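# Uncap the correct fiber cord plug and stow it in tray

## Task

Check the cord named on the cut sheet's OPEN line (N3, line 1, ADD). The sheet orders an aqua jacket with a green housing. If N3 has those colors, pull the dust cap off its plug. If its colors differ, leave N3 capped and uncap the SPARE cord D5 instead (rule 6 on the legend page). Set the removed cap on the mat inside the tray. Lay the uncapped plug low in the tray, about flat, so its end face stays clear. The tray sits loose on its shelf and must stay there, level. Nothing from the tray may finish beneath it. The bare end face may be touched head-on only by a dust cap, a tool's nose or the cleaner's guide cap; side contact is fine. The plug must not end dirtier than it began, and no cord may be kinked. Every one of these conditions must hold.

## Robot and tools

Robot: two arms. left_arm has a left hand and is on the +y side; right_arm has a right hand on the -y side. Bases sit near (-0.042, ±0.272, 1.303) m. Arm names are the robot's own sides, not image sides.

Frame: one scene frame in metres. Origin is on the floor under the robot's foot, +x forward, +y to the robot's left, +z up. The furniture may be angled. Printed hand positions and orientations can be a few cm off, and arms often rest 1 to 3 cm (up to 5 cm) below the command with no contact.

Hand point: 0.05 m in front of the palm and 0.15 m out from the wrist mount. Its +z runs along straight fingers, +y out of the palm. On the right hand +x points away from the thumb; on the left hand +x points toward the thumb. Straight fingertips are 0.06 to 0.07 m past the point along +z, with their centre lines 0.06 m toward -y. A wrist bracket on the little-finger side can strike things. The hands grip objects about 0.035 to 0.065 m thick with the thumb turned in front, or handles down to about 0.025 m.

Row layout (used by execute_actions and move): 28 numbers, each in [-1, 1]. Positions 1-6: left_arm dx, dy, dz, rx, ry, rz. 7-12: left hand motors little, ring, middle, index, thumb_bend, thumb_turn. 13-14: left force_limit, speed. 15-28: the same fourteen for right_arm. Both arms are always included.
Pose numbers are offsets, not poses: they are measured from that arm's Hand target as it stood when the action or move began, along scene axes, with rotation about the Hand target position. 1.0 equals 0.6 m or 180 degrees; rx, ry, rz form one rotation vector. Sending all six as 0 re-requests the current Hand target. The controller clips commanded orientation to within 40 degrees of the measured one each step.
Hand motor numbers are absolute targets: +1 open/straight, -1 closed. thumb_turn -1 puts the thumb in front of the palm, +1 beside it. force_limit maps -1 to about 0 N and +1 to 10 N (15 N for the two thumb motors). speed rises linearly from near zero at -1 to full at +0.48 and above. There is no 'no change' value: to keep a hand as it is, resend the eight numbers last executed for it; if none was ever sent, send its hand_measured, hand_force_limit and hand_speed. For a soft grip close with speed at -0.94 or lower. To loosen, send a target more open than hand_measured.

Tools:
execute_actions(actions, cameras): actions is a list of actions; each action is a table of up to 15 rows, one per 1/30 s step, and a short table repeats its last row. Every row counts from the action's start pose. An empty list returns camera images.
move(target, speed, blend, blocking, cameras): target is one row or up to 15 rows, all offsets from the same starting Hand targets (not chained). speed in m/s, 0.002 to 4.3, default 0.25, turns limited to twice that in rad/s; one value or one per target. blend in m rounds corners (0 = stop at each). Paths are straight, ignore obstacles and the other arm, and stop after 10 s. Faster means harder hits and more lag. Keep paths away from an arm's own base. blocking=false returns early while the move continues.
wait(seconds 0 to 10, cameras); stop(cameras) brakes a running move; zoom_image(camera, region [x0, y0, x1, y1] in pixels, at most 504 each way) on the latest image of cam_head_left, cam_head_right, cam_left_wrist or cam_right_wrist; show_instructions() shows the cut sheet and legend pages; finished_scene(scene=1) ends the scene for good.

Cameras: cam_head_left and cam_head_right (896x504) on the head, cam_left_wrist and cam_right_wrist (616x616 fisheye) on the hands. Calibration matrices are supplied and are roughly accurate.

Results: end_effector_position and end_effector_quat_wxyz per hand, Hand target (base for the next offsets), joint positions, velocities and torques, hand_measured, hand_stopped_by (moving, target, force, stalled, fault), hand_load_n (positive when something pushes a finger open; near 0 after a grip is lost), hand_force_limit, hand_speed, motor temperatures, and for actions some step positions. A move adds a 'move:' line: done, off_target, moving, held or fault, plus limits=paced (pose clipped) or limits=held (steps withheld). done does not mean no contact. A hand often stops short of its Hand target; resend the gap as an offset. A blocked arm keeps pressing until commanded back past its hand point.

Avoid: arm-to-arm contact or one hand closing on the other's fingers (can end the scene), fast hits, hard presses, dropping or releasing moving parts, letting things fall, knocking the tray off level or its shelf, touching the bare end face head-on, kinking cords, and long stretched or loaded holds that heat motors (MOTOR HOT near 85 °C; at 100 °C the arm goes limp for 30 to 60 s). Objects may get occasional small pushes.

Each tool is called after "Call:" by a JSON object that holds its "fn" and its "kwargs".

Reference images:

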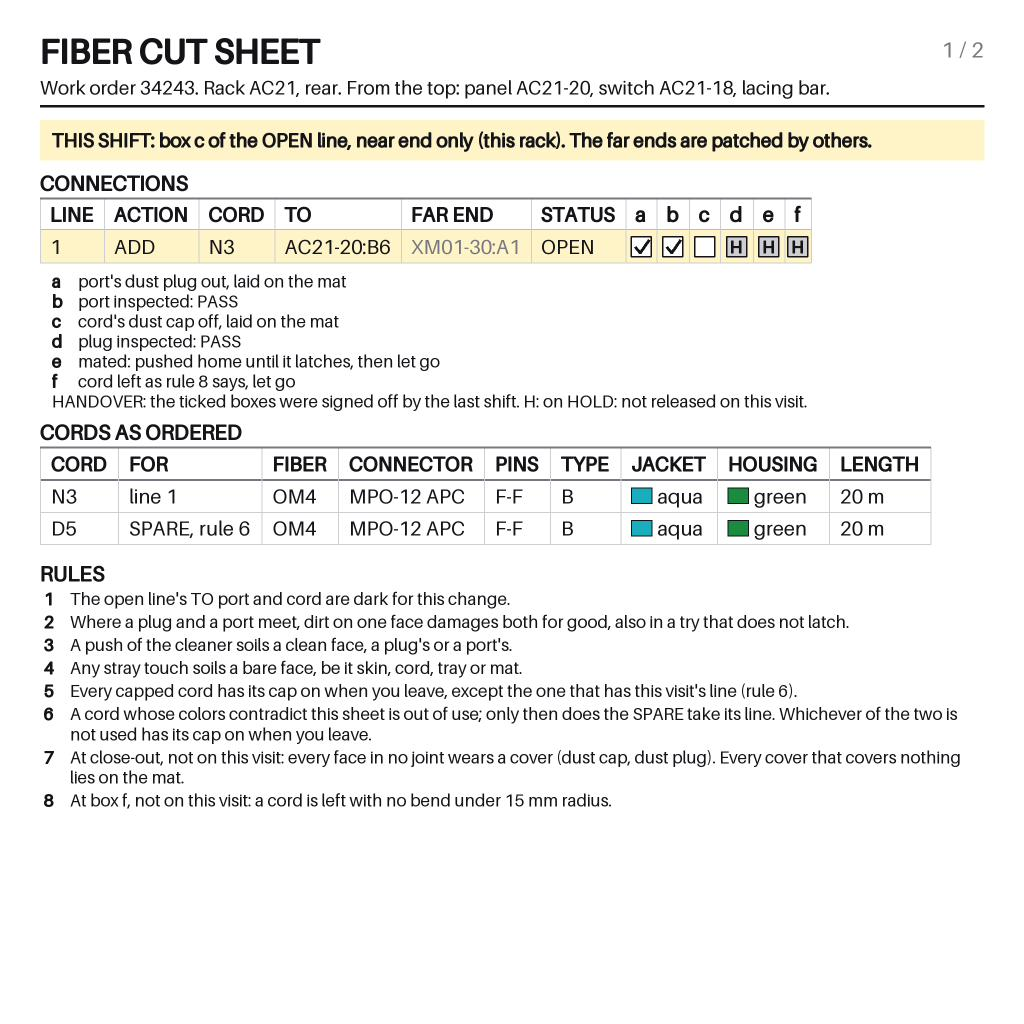

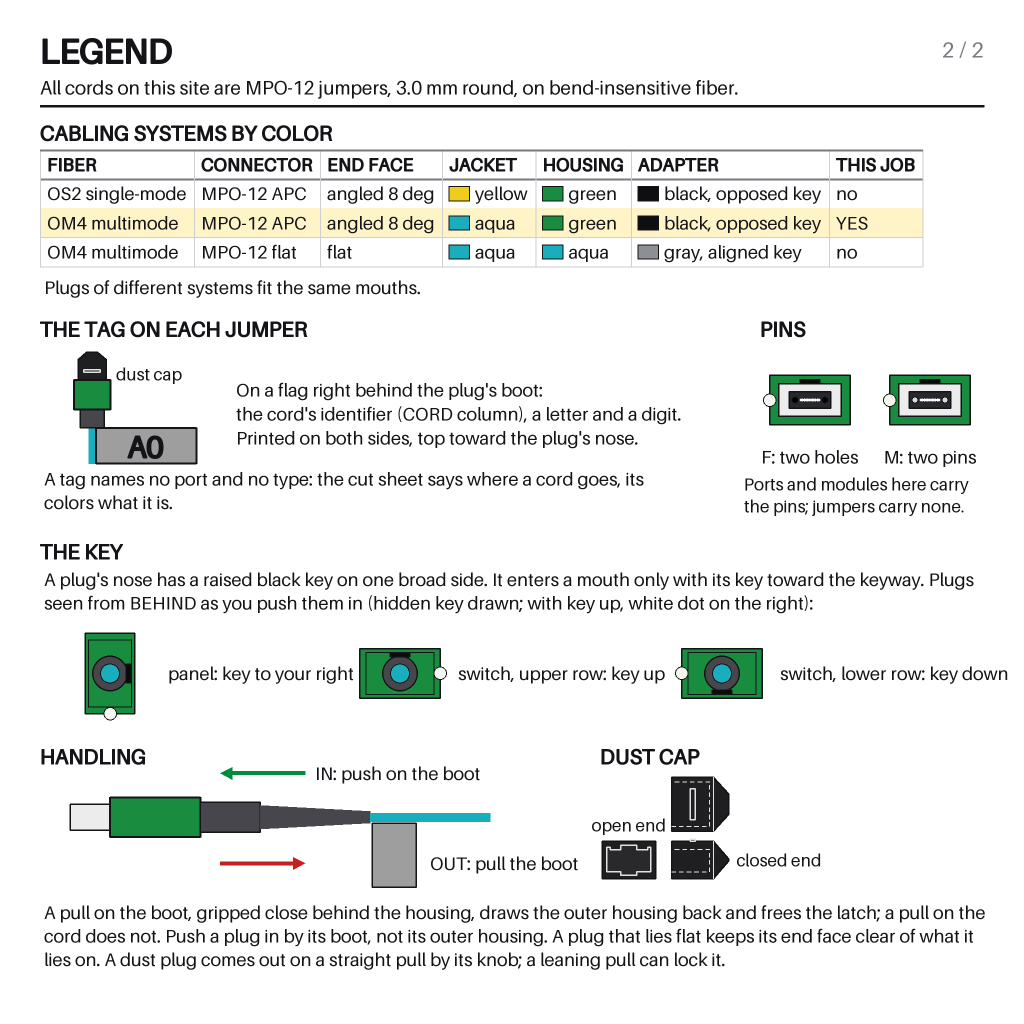

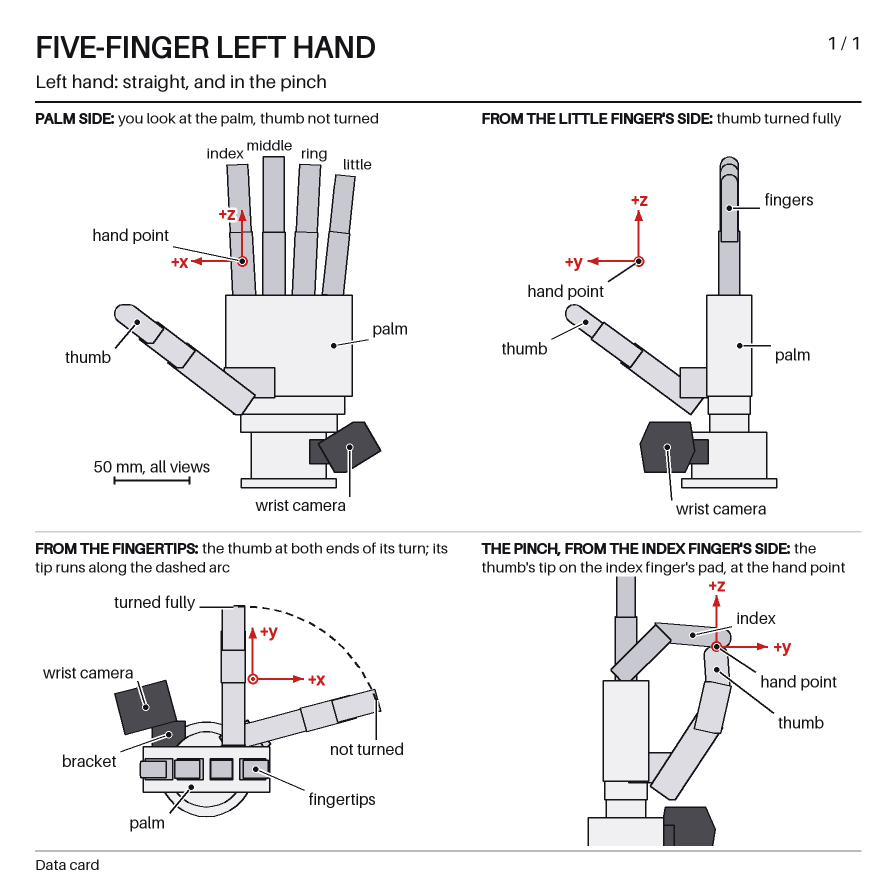

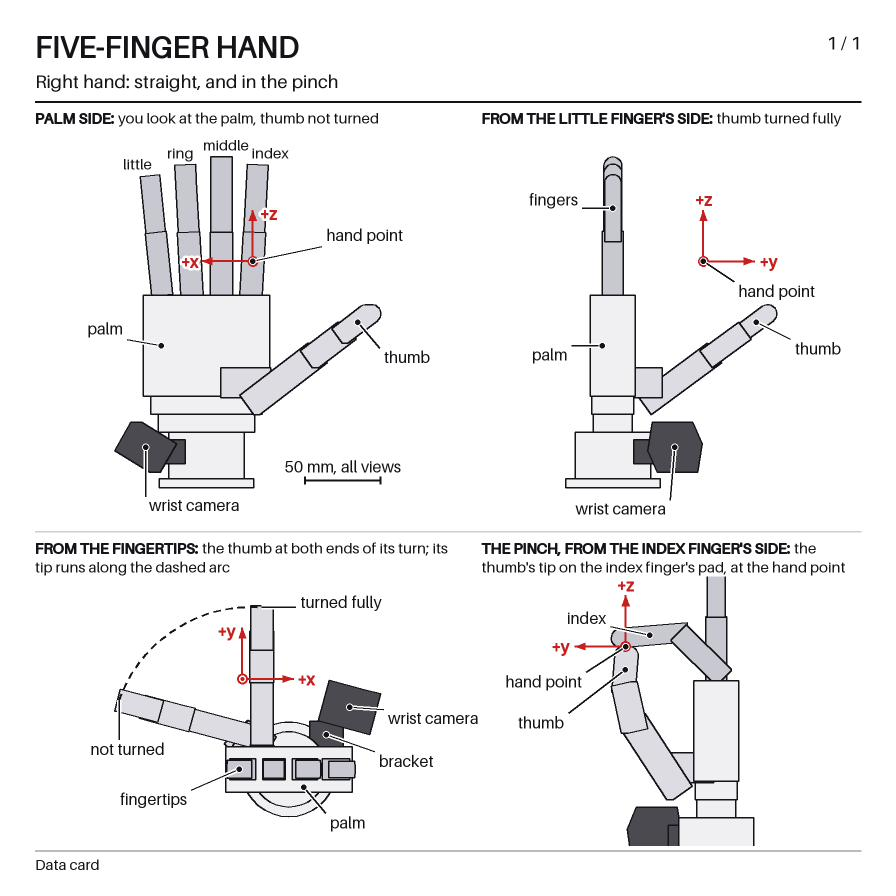

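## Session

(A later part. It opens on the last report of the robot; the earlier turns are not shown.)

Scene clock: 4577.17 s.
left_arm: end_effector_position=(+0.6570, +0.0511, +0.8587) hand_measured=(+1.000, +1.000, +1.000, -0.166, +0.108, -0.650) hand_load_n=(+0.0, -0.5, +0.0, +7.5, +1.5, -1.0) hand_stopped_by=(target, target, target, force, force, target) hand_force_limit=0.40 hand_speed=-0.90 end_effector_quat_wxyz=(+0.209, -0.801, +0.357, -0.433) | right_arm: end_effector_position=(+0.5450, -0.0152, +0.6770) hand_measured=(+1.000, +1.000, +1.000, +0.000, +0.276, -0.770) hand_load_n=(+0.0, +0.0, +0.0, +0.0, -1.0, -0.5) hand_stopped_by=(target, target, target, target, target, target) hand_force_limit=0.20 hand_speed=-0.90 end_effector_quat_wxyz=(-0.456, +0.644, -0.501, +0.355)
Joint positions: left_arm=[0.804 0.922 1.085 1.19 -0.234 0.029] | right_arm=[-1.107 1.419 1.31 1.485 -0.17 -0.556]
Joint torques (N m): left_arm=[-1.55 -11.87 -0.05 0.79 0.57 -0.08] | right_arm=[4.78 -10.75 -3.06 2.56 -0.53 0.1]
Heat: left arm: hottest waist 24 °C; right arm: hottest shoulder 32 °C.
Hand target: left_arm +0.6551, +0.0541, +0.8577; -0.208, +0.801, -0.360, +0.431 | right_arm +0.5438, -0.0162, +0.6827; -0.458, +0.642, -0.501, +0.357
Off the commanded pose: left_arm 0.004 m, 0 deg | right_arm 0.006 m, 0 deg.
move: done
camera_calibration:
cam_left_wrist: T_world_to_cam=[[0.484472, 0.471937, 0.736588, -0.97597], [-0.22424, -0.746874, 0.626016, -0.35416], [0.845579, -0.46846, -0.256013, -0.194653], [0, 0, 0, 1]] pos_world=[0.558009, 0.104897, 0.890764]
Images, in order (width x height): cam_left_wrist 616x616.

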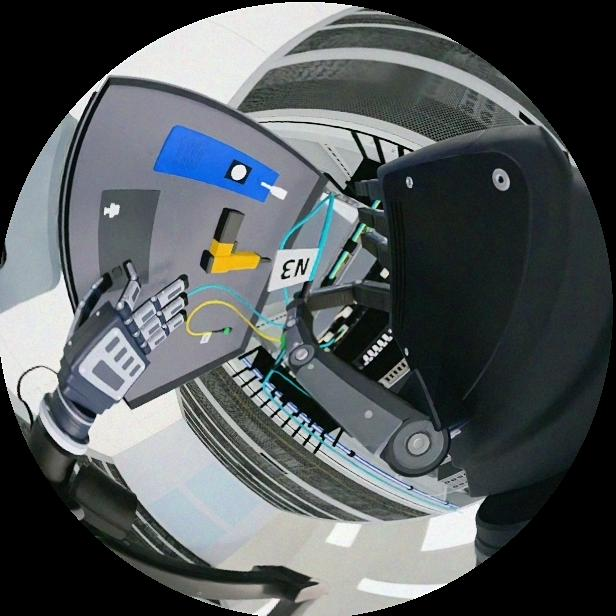

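Call:
{"fn": "move", "kwargs": {"target": [[0,0,0,0,0,0,1,1,1,-0.5,0.0,-0.65,0.4,-0.9,0.004,0,0.03,0,0,0,1,1,1,0.0,0.275,-0.77,0.2,-0.9],[0,0,0,0,0,0,1,1,1,-0.5,0.0,-0.65,0.4,-0.9,0.004,0,0.12,0,0,0,1,1,1,0.0,0.275,-0.77,0.2,-0.9]], "speed": [0.06,0.12], "blend": [0.01,0], "cameras": ["cam_left_wrist","cam_right_wrist","cam_head_left"]}}

Call:
{"fn": "zoom_image", "kwargs": {"camera": "cam_left_wrist", "region": [90, 230, 170, 310]}}

Call:
{"fn": "zoom_image", "kwargs": {"camera": "cam_right_wrist", "region": [290, 230, 410, 350]}}

Scene clock: 4595.40 s.
left_arm: end_effector_position=(+0.6570, +0.0511, +0.8587) hand_measured=(+1.000, +1.000, +1.000, -0.166, +0.108, -0.650) hand_load_n=(+0.0, +0.0, +0.0, +7.5, +2.0, -1.0) hand_stopped_by=(target, target, target, force, force, target) hand_force_limit=0.40 hand_speed=-0.90 end_effector_quat_wxyz=(+0.209, -0.801, +0.357, -0.433) | right_arm: end_effector_position=(+0.5408, -0.0141, +0.7435) hand_measured=(+1.000, +1.000, +1.000, +0.000, +0.276, -0.770) hand_load_n=(+0.0, -0.5, +0.0, +0.0, +0.0, +0.0) hand_stopped_by=(target, target, target, target, target, target) hand_force_limit=0.20 hand_speed=-0.90 end_effector_quat_wxyz=(-0.456, +0.647, -0.502, +0.348)
Joint positions: left_arm=[0.804 0.922 1.085 1.19 -0.234 0.029] | right_arm=[-1.03 1.269 1.119 1.499 -0.158 -0.63]
Joint torques (N m): left_arm=[-1.44 -11.75 -0.16 0.87 0.56 -0.08] | right_arm=[5.25 -11.05 -3.21 2.59 -0.43 -0.01]
Heat: left arm: hottest waist 24 °C; right arm: hottest shoulder 32 °C.
Hand target: left_arm +0.6551, +0.0541, +0.8577; -0.208, +0.801, -0.360, +0.431 | right_arm +0.5463, -0.0163, +0.7547; -0.458, +0.642, -0.501, +0.357
Off the commanded pose: left_arm 0.004 m, 0 deg | right_arm 0.013 m, 1 deg.
move: off_target (right_arm); blend cut to 0.0091 m at target 1
camera_calibration:
cam_left_wrist: T_world_to_cam=[[0.484472, 0.471937, 0.736588, -0.97597], [-0.22424, -0.746874, 0.626016, -0.35416], [0.845579, -0.46846, -0.256013, -0.194653], [0, 0, 0, 1]] pos_world=[0.558009, 0.104897, 0.890764]
cam_right_wrist: T_world_to_cam=[[-0.29624, -0.334628, -0.894576, 0.815544], [-0.765929, 0.64279, 0.013194, 0.407352], [0.570609, 0.68909, -0.446722, 0.151263], [0, 0, 0, 1]] pos_world=[0.467288, -0.0931719, 0.791764]
Images, in order (width x height): cam_head_left 896x504, cam_left_wrist 616x616, cam_right_wrist 616x616.

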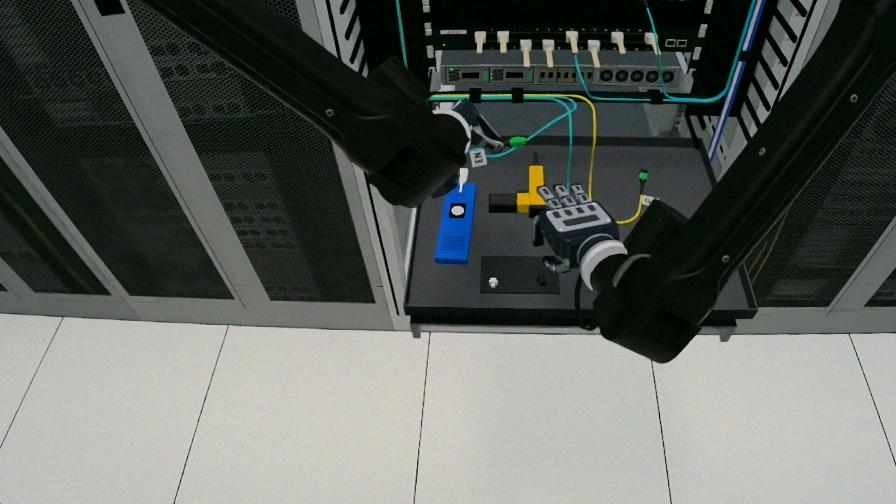

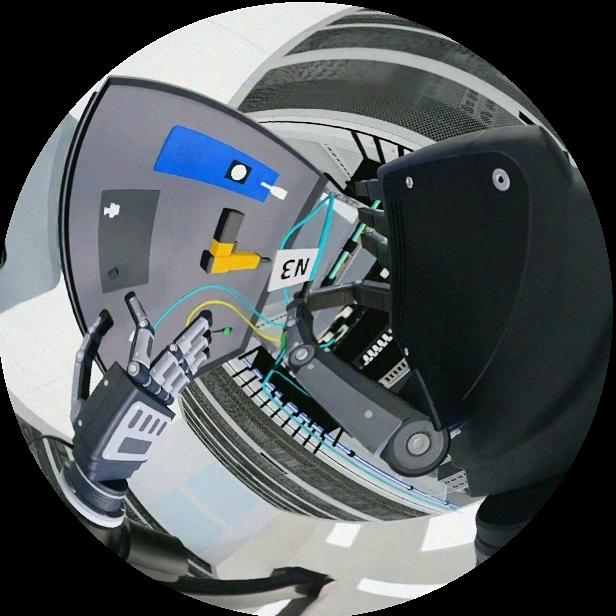

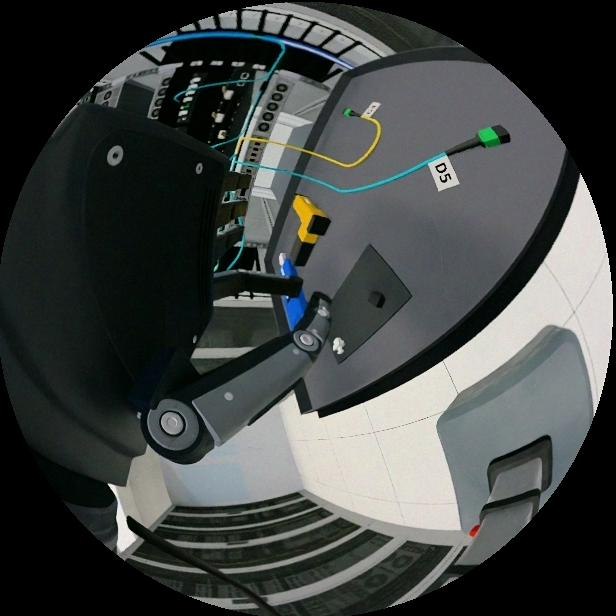

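Scaled by 6.300 from the camera's 616x616 image, which has a finer 880x880 frame.

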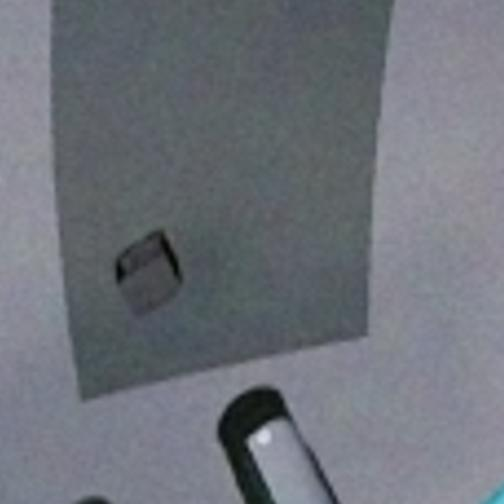

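Scaled by 4.200 from the camera's 616x616 image, which has a finer 880x880 frame.

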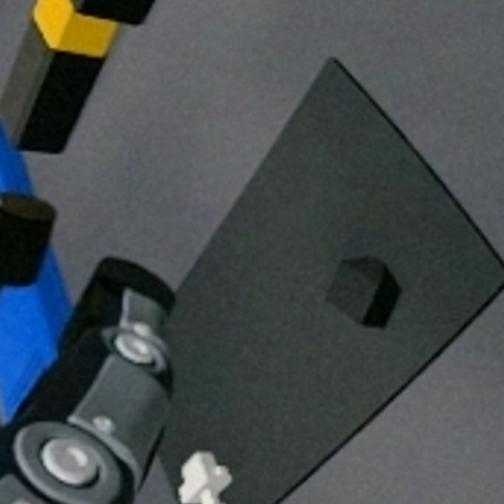

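Call:
{"fn": "move", "kwargs": {"target": [[0,0,0,0,0,0,1,1,1,-0.5,0.0,-0.65,0.4,-0.9,0.02,-0.1,0.04,0,0,0,1,1,1,0.05,0.34,-0.77,0.2,-0.7],[0,0,0,0,0,0,1,1,1,-0.5,0.0,-0.65,0.4,-0.9,0.13,-0.42,0.03,0,0,0,1,1,1,0.05,0.34,-0.77,0.2,-0.7]], "speed": 0.2, "blend": [0.03,0], "cameras": ["cam_right_wrist","cam_head_left"]}}

Scene clock: 4665.17 s.
left_arm: end_effector_position=(+0.6570, +0.0511, +0.8587) hand_measured=(+1.000, +1.000, +1.000, -0.166, +0.108, -0.650) hand_load_n=(+0.0, +0.0, +0.0, +7.5, +1.5, -1.0) hand_stopped_by=(target, target, target, force, force, target) hand_force_limit=0.40 hand_speed=-0.90 end_effector_quat_wxyz=(+0.209, -0.801, +0.357, -0.433) | right_arm: end_effector_position=(+0.6219, -0.2667, +0.7718) hand_measured=(+1.000, +1.000, +1.000, +0.050, +0.340, -0.770) hand_load_n=(+0.0, +0.0, +0.0, +0.0, +0.0, +0.0) hand_stopped_by=(target, target, target, target, target, target) hand_force_limit=0.20 hand_speed=-0.70 end_effector_quat_wxyz=(-0.452, +0.644, -0.504, +0.355)
Joint positions: left_arm=[0.804 0.922 1.085 1.19 -0.234 0.029] | right_arm=[-1.787 1.045 1.131 1.434 -0.249 0.136]
Joint torques (N m): left_arm=[-1.55 -11.34 -0.13 0.95 0.56 -0.09] | right_arm=[-2.67 -12.4 0.73 2.8 -0.14 0.2]
Heat: left arm: hottest shoulder 25 °C; right arm: hottest shoulder 32 °C.
Hand target: left_arm +0.6551, +0.0541, +0.8577; -0.208, +0.801, -0.360, +0.431 | right_arm +0.6240, -0.2683, +0.7725; -0.458, +0.642, -0.501, +0.357
Off the commanded pose: left_arm 0.004 m, 0 deg | right_arm 0.003 m, 1 deg.
move: done
camera_calibration:
cam_right_wrist: T_world_to_cam=[[-0.297198, -0.336156, -0.893685, 0.779866], [-0.755591, 0.655026, 0.00488932, 0.634793], [0.583743, 0.676713, -0.448669, 0.281767], [0, 0, 0, 1]] pos_world=[0.546939, -0.344324, 0.820271]
Images, in order (width x height): cam_head_left 896x504, cam_right_wrist 616x616.

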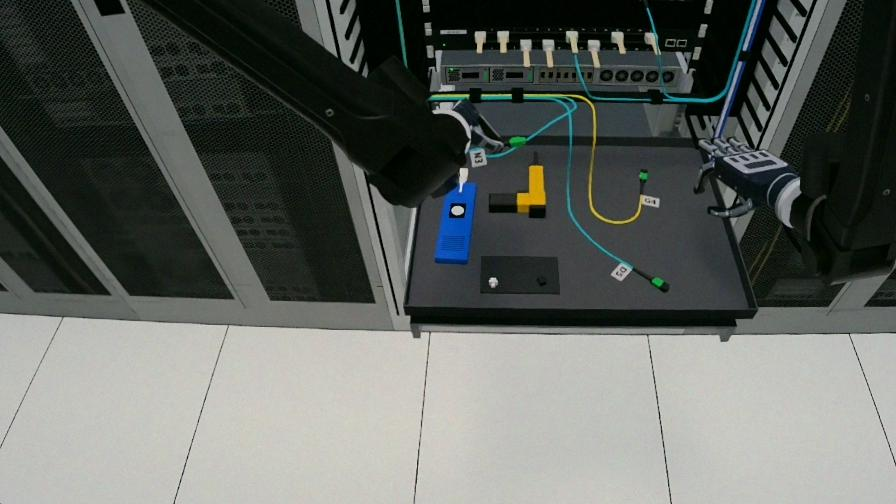

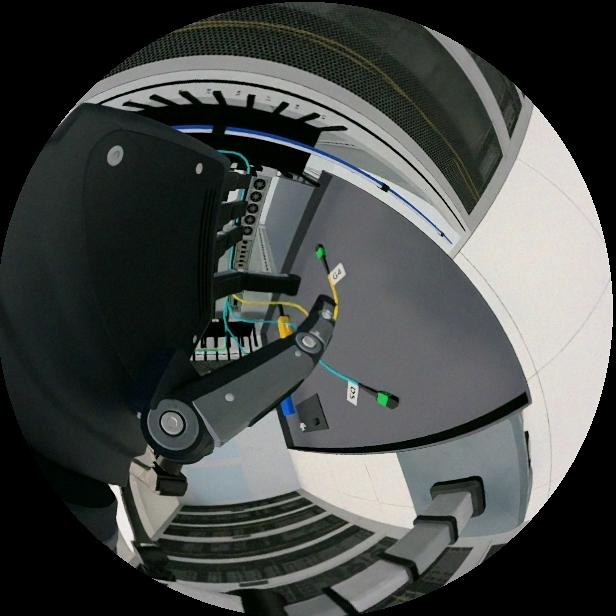

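Call:
{"fn": "move", "kwargs": {"target": [[-0.048,-0.285,-0.12,0,0,0,1,1,1,-0.5,0.0,-0.65,0.4,-0.9,0,0,0,0,0,0,1,1,1,0.05,0.34,-0.77,0.2,-0.7]], "speed": 0.12, "cameras": ["all"]}}

Scene clock: 4682.03 s.
left_arm: end_effector_position=(+0.6260, -0.1133, +0.7839) hand_measured=(+1.000, +1.000, +1.000, -0.166, +0.108, -0.650) hand_load_n=(+0.0, +0.0, +0.0, +7.5, +2.0, -1.5) hand_stopped_by=(target, target, target, force, force, target) hand_force_limit=0.40 hand_speed=-0.90 end_effector_quat_wxyz=(+0.206, -0.800, +0.363, -0.431) | right_arm: end_effector_position=(+0.6219, -0.2667, +0.7718) hand_measured=(+1.000, +1.000, +1.000, +0.050, +0.340, -0.770) hand_load_n=(+0.0, +0.0, +0.0, +0.0, +0.0, +0.0) hand_stopped_by=(target, target, target, target, target, target) hand_force_limit=0.20 hand_speed=-0.70 end_effector_quat_wxyz=(-0.453, +0.644, -0.505, +0.355)
Joint positions: left_arm=[0.653 1.383 1.406 1.354 -0.263 0.188] | right_arm=[-1.787 1.045 1.131 1.434 -0.249 0.137]
Joint torques (N m): left_arm=[-7.88 -7.18 -0.08 1.52 0.4 0.07] | right_arm=[-2.67 -12.34 0.73 2.82 -0.14 0.18]
Heat: left arm: hottest waist 24 °C; right arm: hottest shoulder 33 °C.
Hand target: left_arm +0.6263, -0.1169, +0.7857; -0.208, +0.801, -0.360, +0.431 | right_arm +0.6240, -0.2683, +0.7726; -0.458, +0.642, -0.501, +0.357
Off the commanded pose: left_arm 0.004 m, 1 deg | right_arm 0.003 m, 1 deg.
move: done
camera_calibration:
cam_left_wrist: T_world_to_cam=[[0.496416, 0.463676, 0.733877, -0.834569], [-0.22987, -0.745006, 0.626199, -0.433431], [0.837097, -0.479552, -0.263248, -0.254914], [0, 0, 0, 1]] pos_world=[0.528048, -0.0581834, 0.81678]
cam_right_wrist: T_world_to_cam=[[-0.297416, -0.335434, -0.893883, 0.780399], [-0.755429, 0.655207, 0.00547971, 0.634141], [0.583841, 0.676895, -0.448266, 0.281436], [0, 0, 0, 1]] pos_world=[0.546839, -0.344224, 0.820269]

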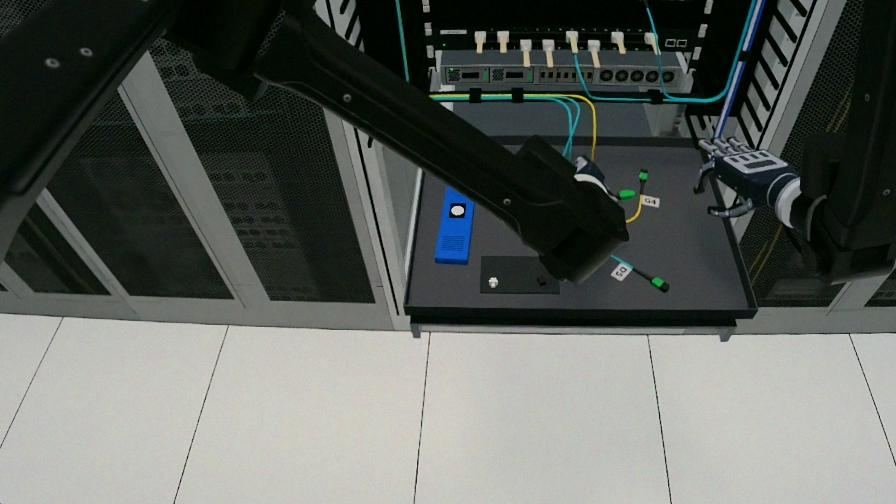

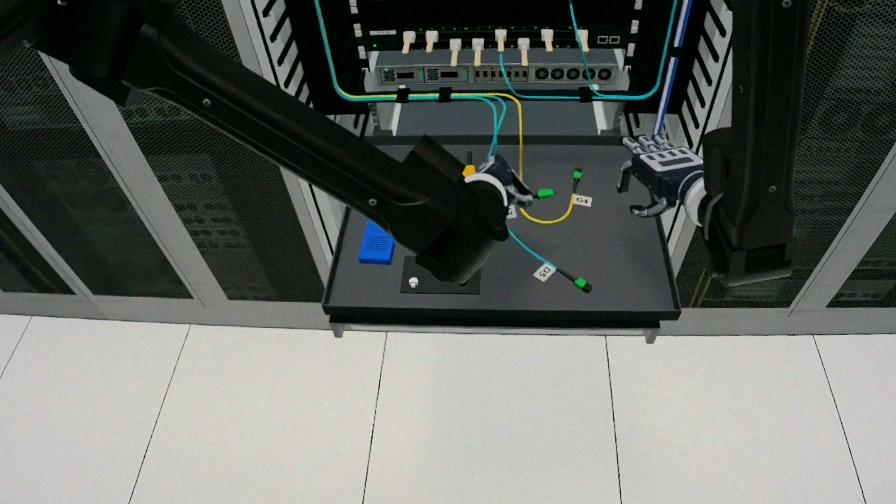

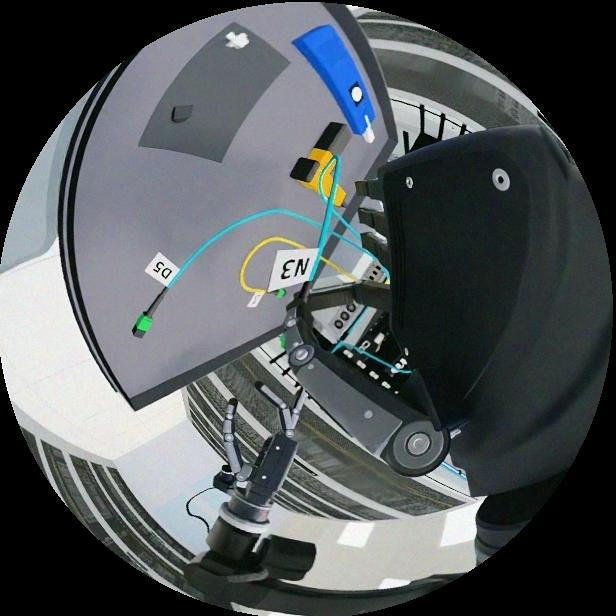

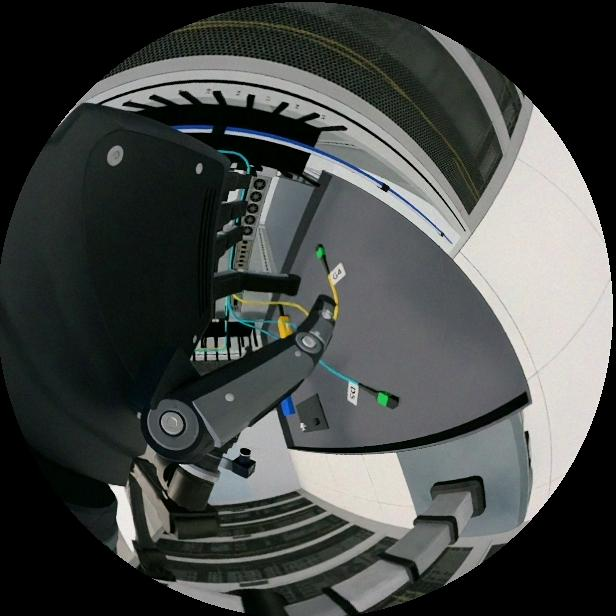

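Call:
{"fn": "move", "kwargs": {"target": [[0.003,-0.075,-0.02,0,0,0,1,1,1,-0.5,0.0,-0.65,0.4,-0.9,0,0,0,0,0,0,1,1,1,0.05,0.34,-0.77,0.2,-0.7]], "speed": 0.08, "cameras": ["all"]}}

Call:
{"fn": "zoom_image", "kwargs": {"camera": "cam_head_left", "region": [580, 130, 760, 270]}}

Call:
{"fn": "zoom_image", "kwargs": {"camera": "cam_right_wrist", "region": [200, 240, 360, 400]}}

Call:
{"fn": "zoom_image", "kwargs": {"camera": "cam_left_wrist", "region": [200, 240, 360, 400]}}

Scene clock: 4696.23 s.
left_arm: end_effector_position=(+0.6301, -0.1556, +0.7725) hand_measured=(+1.000, +1.000, +1.000, -0.166, +0.108, -0.650) hand_load_n=(+0.5, +0.0, -0.5, +7.5, +1.5, -1.0) hand_stopped_by=(target, target, target, force, force, target) hand_force_limit=0.40 hand_speed=-0.90 end_effector_quat_wxyz=(+0.210, -0.800, +0.360, -0.432) | right_arm: end_effector_position=(+0.6219, -0.2667, +0.7718) hand_measured=(+1.000, +1.000, +1.000, +0.050, +0.340, -0.770) hand_load_n=(+0.0, +0.0, +0.0, +0.0, +0.0, +0.0) hand_stopped_by=(target, target, target, target, target, target) hand_force_limit=0.20 hand_speed=-0.70 end_effector_quat_wxyz=(-0.453, +0.644, -0.505, +0.355)
Joint positions: left_arm=[0.614 1.497 1.539 1.357 -0.27 0.228] | right_arm=[-1.787 1.045 1.131 1.434 -0.249 0.137]
Joint torques (N m): left_arm=[-9.29 -5.71 0.01 1.18 0.43 0.05] | right_arm=[-2.67 -12.34 0.69 2.81 -0.14 0.18]
Heat: left arm: hottest waist 24 °C; right arm: hottest shoulder 34 °C.
Hand target: left_arm +0.6281, -0.1619, +0.7737; -0.208, +0.801, -0.360, +0.431 | right_arm +0.6240, -0.2683, +0.7726; -0.458, +0.642, -0.501, +0.357
Off the commanded pose: left_arm 0.007 m, 0 deg | right_arm 0.003 m, 1 deg.
move: done
camera_calibration:
cam_left_wrist: T_world_to_cam=[[0.487784, 0.465873, 0.738261, -0.806259], [-0.227868, -0.748426, 0.622844, -0.456171], [0.8427, -0.472039, -0.258913, -0.287276], [0, 0, 0, 1]] pos_world=[0.531421, -0.101401, 0.804974]
cam_right_wrist: T_world_to_cam=[[-0.297416, -0.335434, -0.893883, 0.780399], [-0.755429, 0.655207, 0.00547971, 0.634141], [0.583841, 0.676895, -0.448266, 0.281436], [0, 0, 0, 1]] pos_world=[0.546839, -0.344224, 0.820269]

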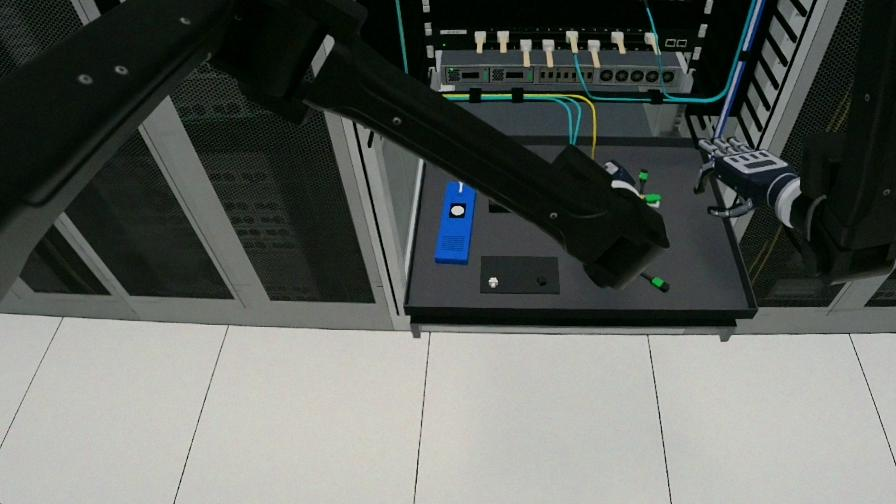

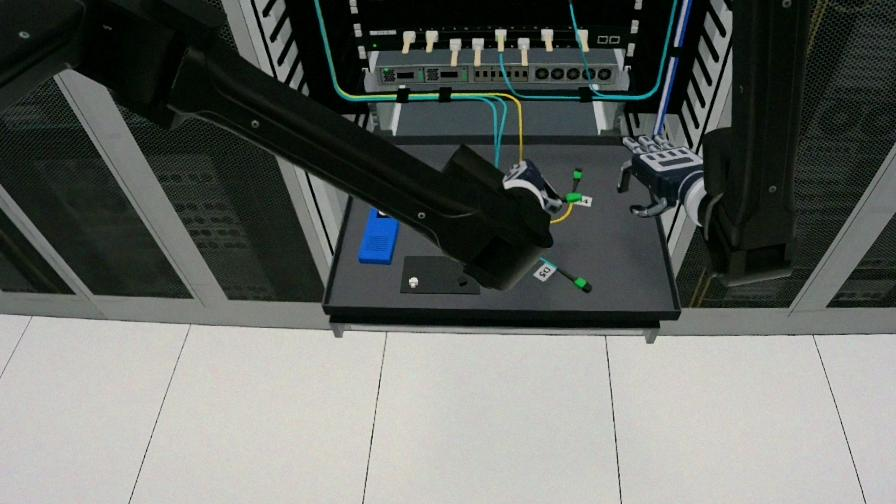

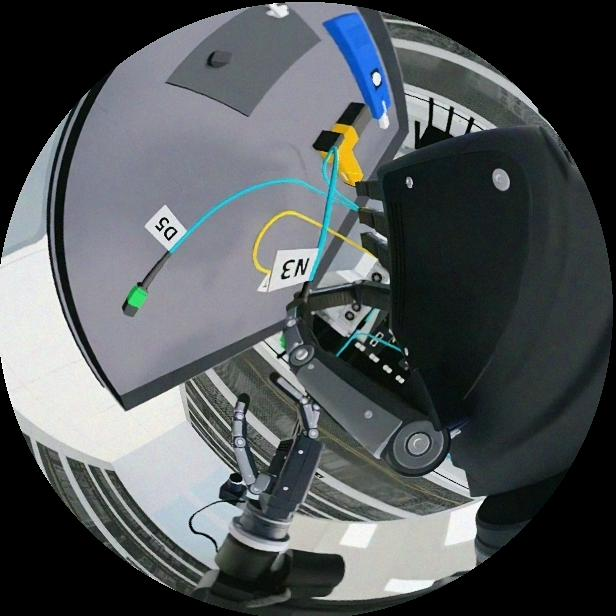

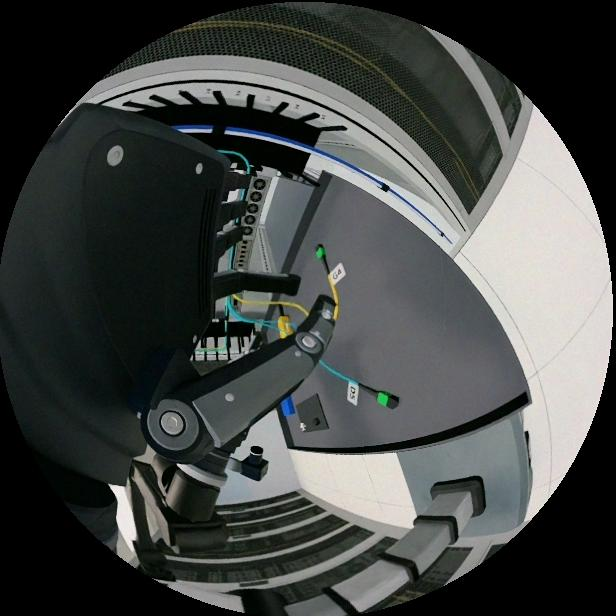

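Scaled by 2.800 from the camera's 896x504 image, which has a finer 1280x720 frame.

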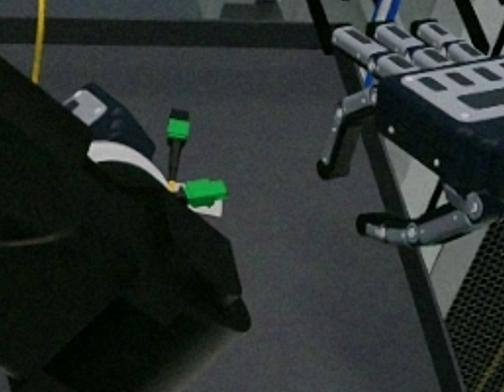

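Scaled by 3.150 from the camera's 616x616 image, which has a finer 880x880 frame.

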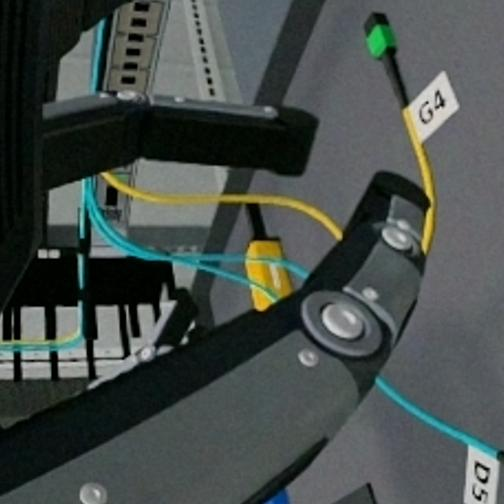

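Scaled by 3.150 from the camera's 616x616 image, which has a finer 880x880 frame.

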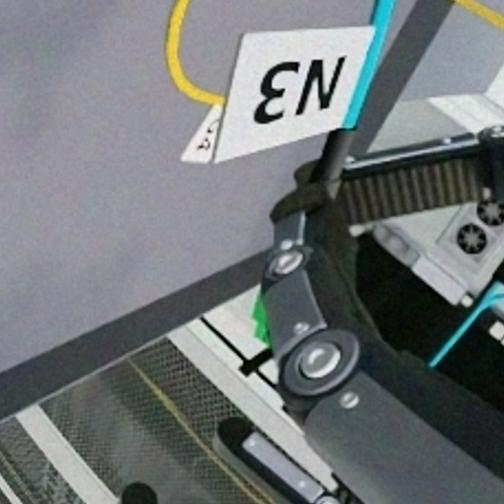

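Call:
{"fn": "zoom_image", "kwargs": {"camera": "cam_head_left", "region": [635, 180, 675, 215]}}

Call:
{"fn": "zoom_image", "kwargs": {"camera": "cam_head_right", "region": [550, 170, 610, 220]}}

Scaled by 12.600 from the camera's 896x504 image, which has a finer 1280x720 frame.

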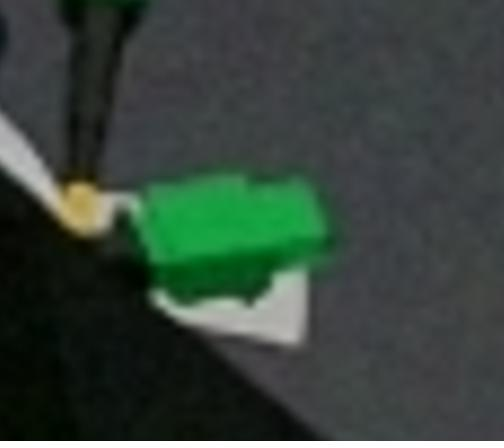

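Scaled by 8.400 from the camera's 896x504 image, which has a finer 1280x720 frame.

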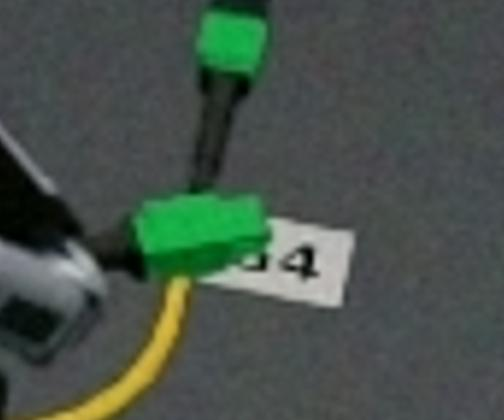

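Call:
{"fn": "move", "kwargs": {"target": [[0,0,0,0,0,0,1,1,1,-0.5,0.0,-0.65,0.4,-0.9,0.015,0.01,-0.052,0,0,0,1,1,1,0.05,0.34,-0.77,0.2,-0.7]], "speed": 0.08}}

Scene clock: 4728.50 s.
left_arm: end_effector_position=(+0.6300, -0.1556, +0.7725) hand_measured=(+1.000, +1.000, +1.000, -0.166, +0.108, -0.650) hand_load_n=(+0.0, +0.0, +0.0, +7.5, +2.0, -1.5) hand_stopped_by=(target, target, target, force, force, target) hand_force_limit=0.40 hand_speed=-0.90 end_effector_quat_wxyz=(+0.210, -0.800, +0.360, -0.432) | right_arm: end_effector_position=(+0.6330, -0.2643, +0.7454) hand_measured=(+1.000, +1.000, +1.000, +0.050, +0.340, -0.770) hand_load_n=(+0.0, +0.0, +0.0, +0.0, +0.0, +0.0) hand_stopped_by=(target, target, target, target, target, target) hand_force_limit=0.20 hand_speed=-0.70 end_effector_quat_wxyz=(-0.458, +0.641, -0.502, +0.358)
Joint positions: left_arm=[0.614 1.497 1.539 1.357 -0.27 0.228] | right_arm=[-1.764 1.117 1.224 1.422 -0.249 0.118]
Joint torques (N m): left_arm=[-9.29 -5.89 -0.03 1.13 0.43 0.08] | right_arm=[-1.32 -12.63 0.94 1.96 -0.1 0.02]
Heat: left arm: hottest waist 25 °C; right arm: hottest shoulder 35 °C.
Hand target: left_arm +0.6281, -0.1619, +0.7737; -0.209, +0.801, -0.360, +0.431 | right_arm +0.6332, -0.2623, +0.7414; -0.458, +0.642, -0.501, +0.357
Off the commanded pose: left_arm 0.007 m, 0 deg | right_arm 0.004 m, 0 deg.
move: done

Call:
{"fn": "move", "kwargs": {"target": [[0,0,0,0,0,0,1,1,1,-0.5,0.0,-0.65,0.4,-0.9,-0.002,0.06,-0.004,0,0,0,1,1,1,0.05,0.34,-0.77,0.2,-0.7]], "speed": 0.06, "cameras": ["all"]}}

Call:
{"fn": "zoom_image", "kwargs": {"camera": "cam_right_wrist", "region": [200, 220, 360, 380]}}

Call:
{"fn": "zoom_image", "kwargs": {"camera": "cam_head_right", "region": [530, 130, 680, 250]}}

Call:
{"fn": "zoom_image", "kwargs": {"camera": "cam_left_wrist", "region": [220, 280, 340, 400]}}

Scene clock: 4740.43 s.
left_arm: end_effector_position=(+0.6300, -0.1556, +0.7725) hand_measured=(+1.000, +1.000, +1.000, -0.166, +0.108, -0.650) hand_load_n=(+0.0, +0.0, +0.0, +7.5, +1.5, -1.5) hand_stopped_by=(target, target, target, force, force, target) hand_force_limit=0.40 hand_speed=-0.90 end_effector_quat_wxyz=(+0.210, -0.800, +0.360, -0.432) | right_arm: end_effector_position=(+0.6307, -0.2279, +0.7383) hand_measured=(+1.000, +1.000, +1.000, +0.050, +0.340, -0.770) hand_load_n=(+0.0, +0.0, +0.0, +0.0, +0.0, +0.0) hand_stopped_by=(target, target, target, target, target, target) hand_force_limit=0.20 hand_speed=-0.70 end_effector_quat_wxyz=(-0.459, +0.642, -0.501, +0.355)
Joint positions: left_arm=[0.614 1.497 1.539 1.357 -0.27 0.228] | right_arm=[-1.645 1.117 1.224 1.391 -0.248 -0.004]
Joint torques (N m): left_arm=[-9.47 -5.95 0.02 1.22 0.43 0.06] | right_arm=[-0.62 -13.63 0.18 2 0.02 -0.01]
Heat: left arm: hottest waist 25 °C; right arm: hottest shoulder 35 °C.
Hand target: left_arm +0.6281, -0.1619, +0.7737; -0.209, +0.801, -0.360, +0.431 | right_arm +0.6319, -0.2263, +0.7390; -0.458, +0.642, -0.501, +0.357
Off the commanded pose: left_arm 0.007 m, 0 deg | right_arm 0.002 m, 0 deg.
move: done
camera_calibration:
cam_left_wrist: T_world_to_cam=[[0.487845, 0.465519, 0.738444, -0.806448], [-0.228079, -0.748577, 0.622585, -0.455729], [0.842607, -0.472149, -0.259015, -0.287134], [0, 0, 0, 1]] pos_world=[0.531421, -0.101302, 0.804874]
cam_right_wrist: T_world_to_cam=[[-0.284781, -0.330338, -0.899876, 0.763633], [-0.760259, 0.649617, 0.00212767, 0.619915], [0.583872, 0.684745, -0.436141, 0.227825], [0, 0, 0, 1]] pos_world=[0.555744, -0.306452, 0.78522]

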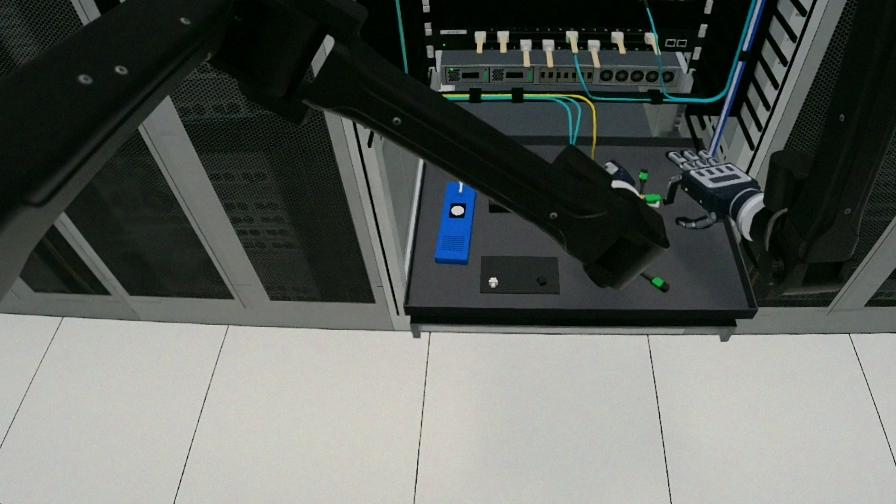

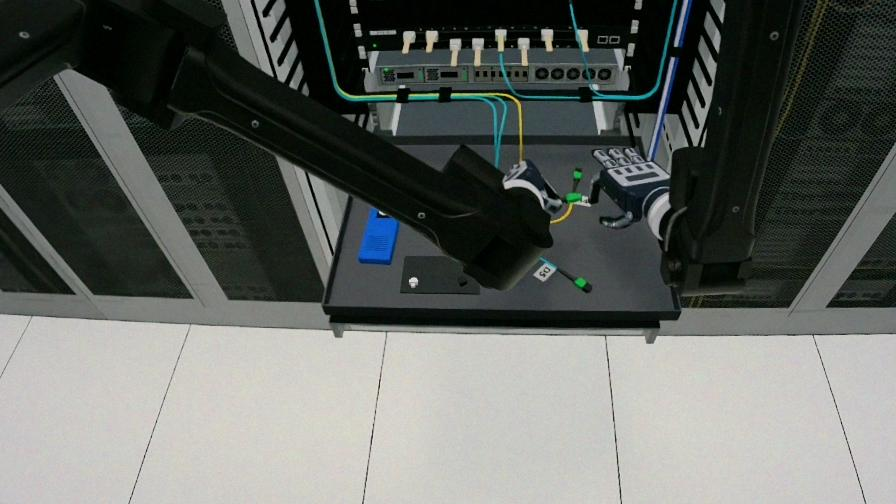

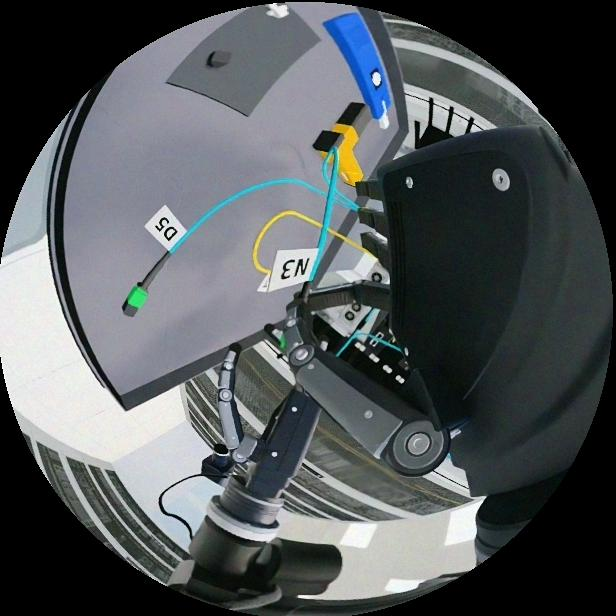

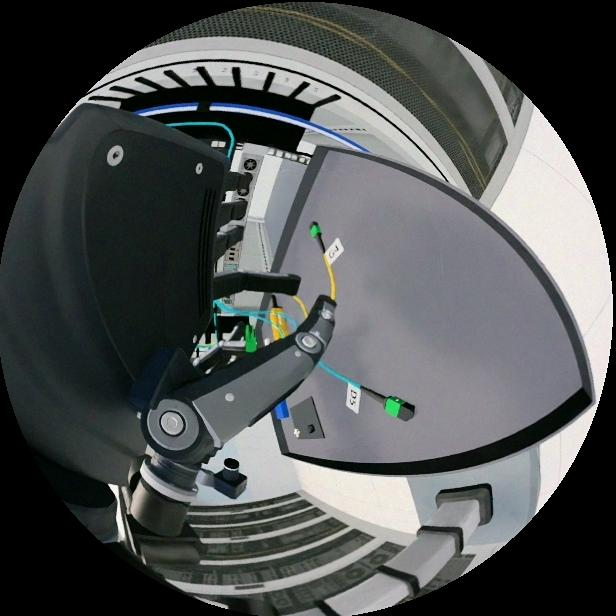

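Scaled by 3.150 from the camera's 616x616 image, which has a finer 880x880 frame.

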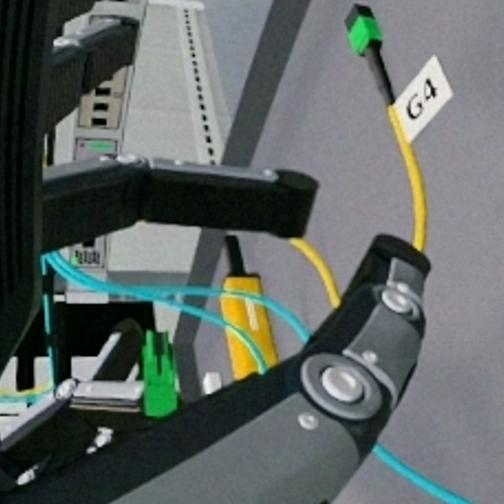

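Scaled by 3.360 from the camera's 896x504 image, which has a finer 1280x720 frame.

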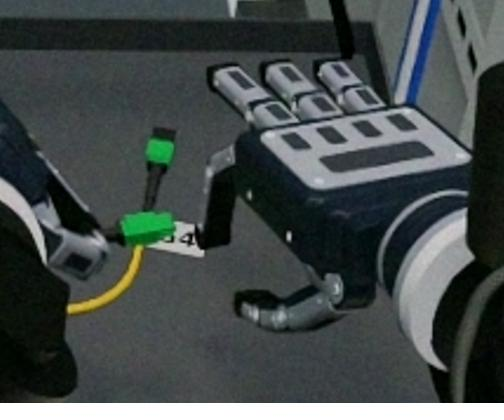

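Scaled by 4.200 from the camera's 616x616 image, which has a finer 880x880 frame.

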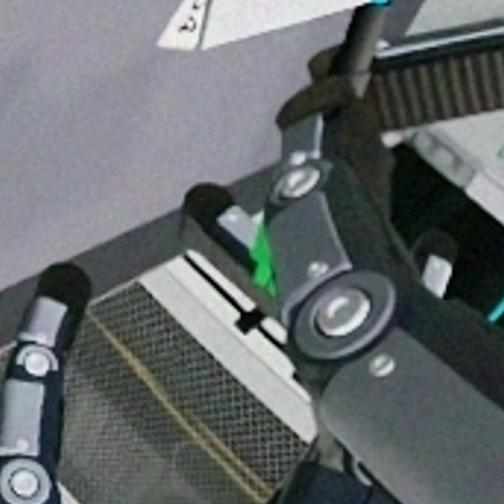

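Call:
{"fn": "zoom_image", "kwargs": {"camera": "cam_right_wrist", "region": [230, 310, 280, 360]}}

Scaled by 10.080 from the camera's 616x616 image, which has a finer 880x880 frame.

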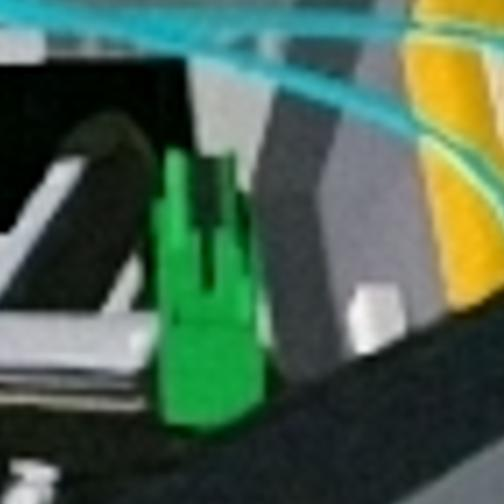

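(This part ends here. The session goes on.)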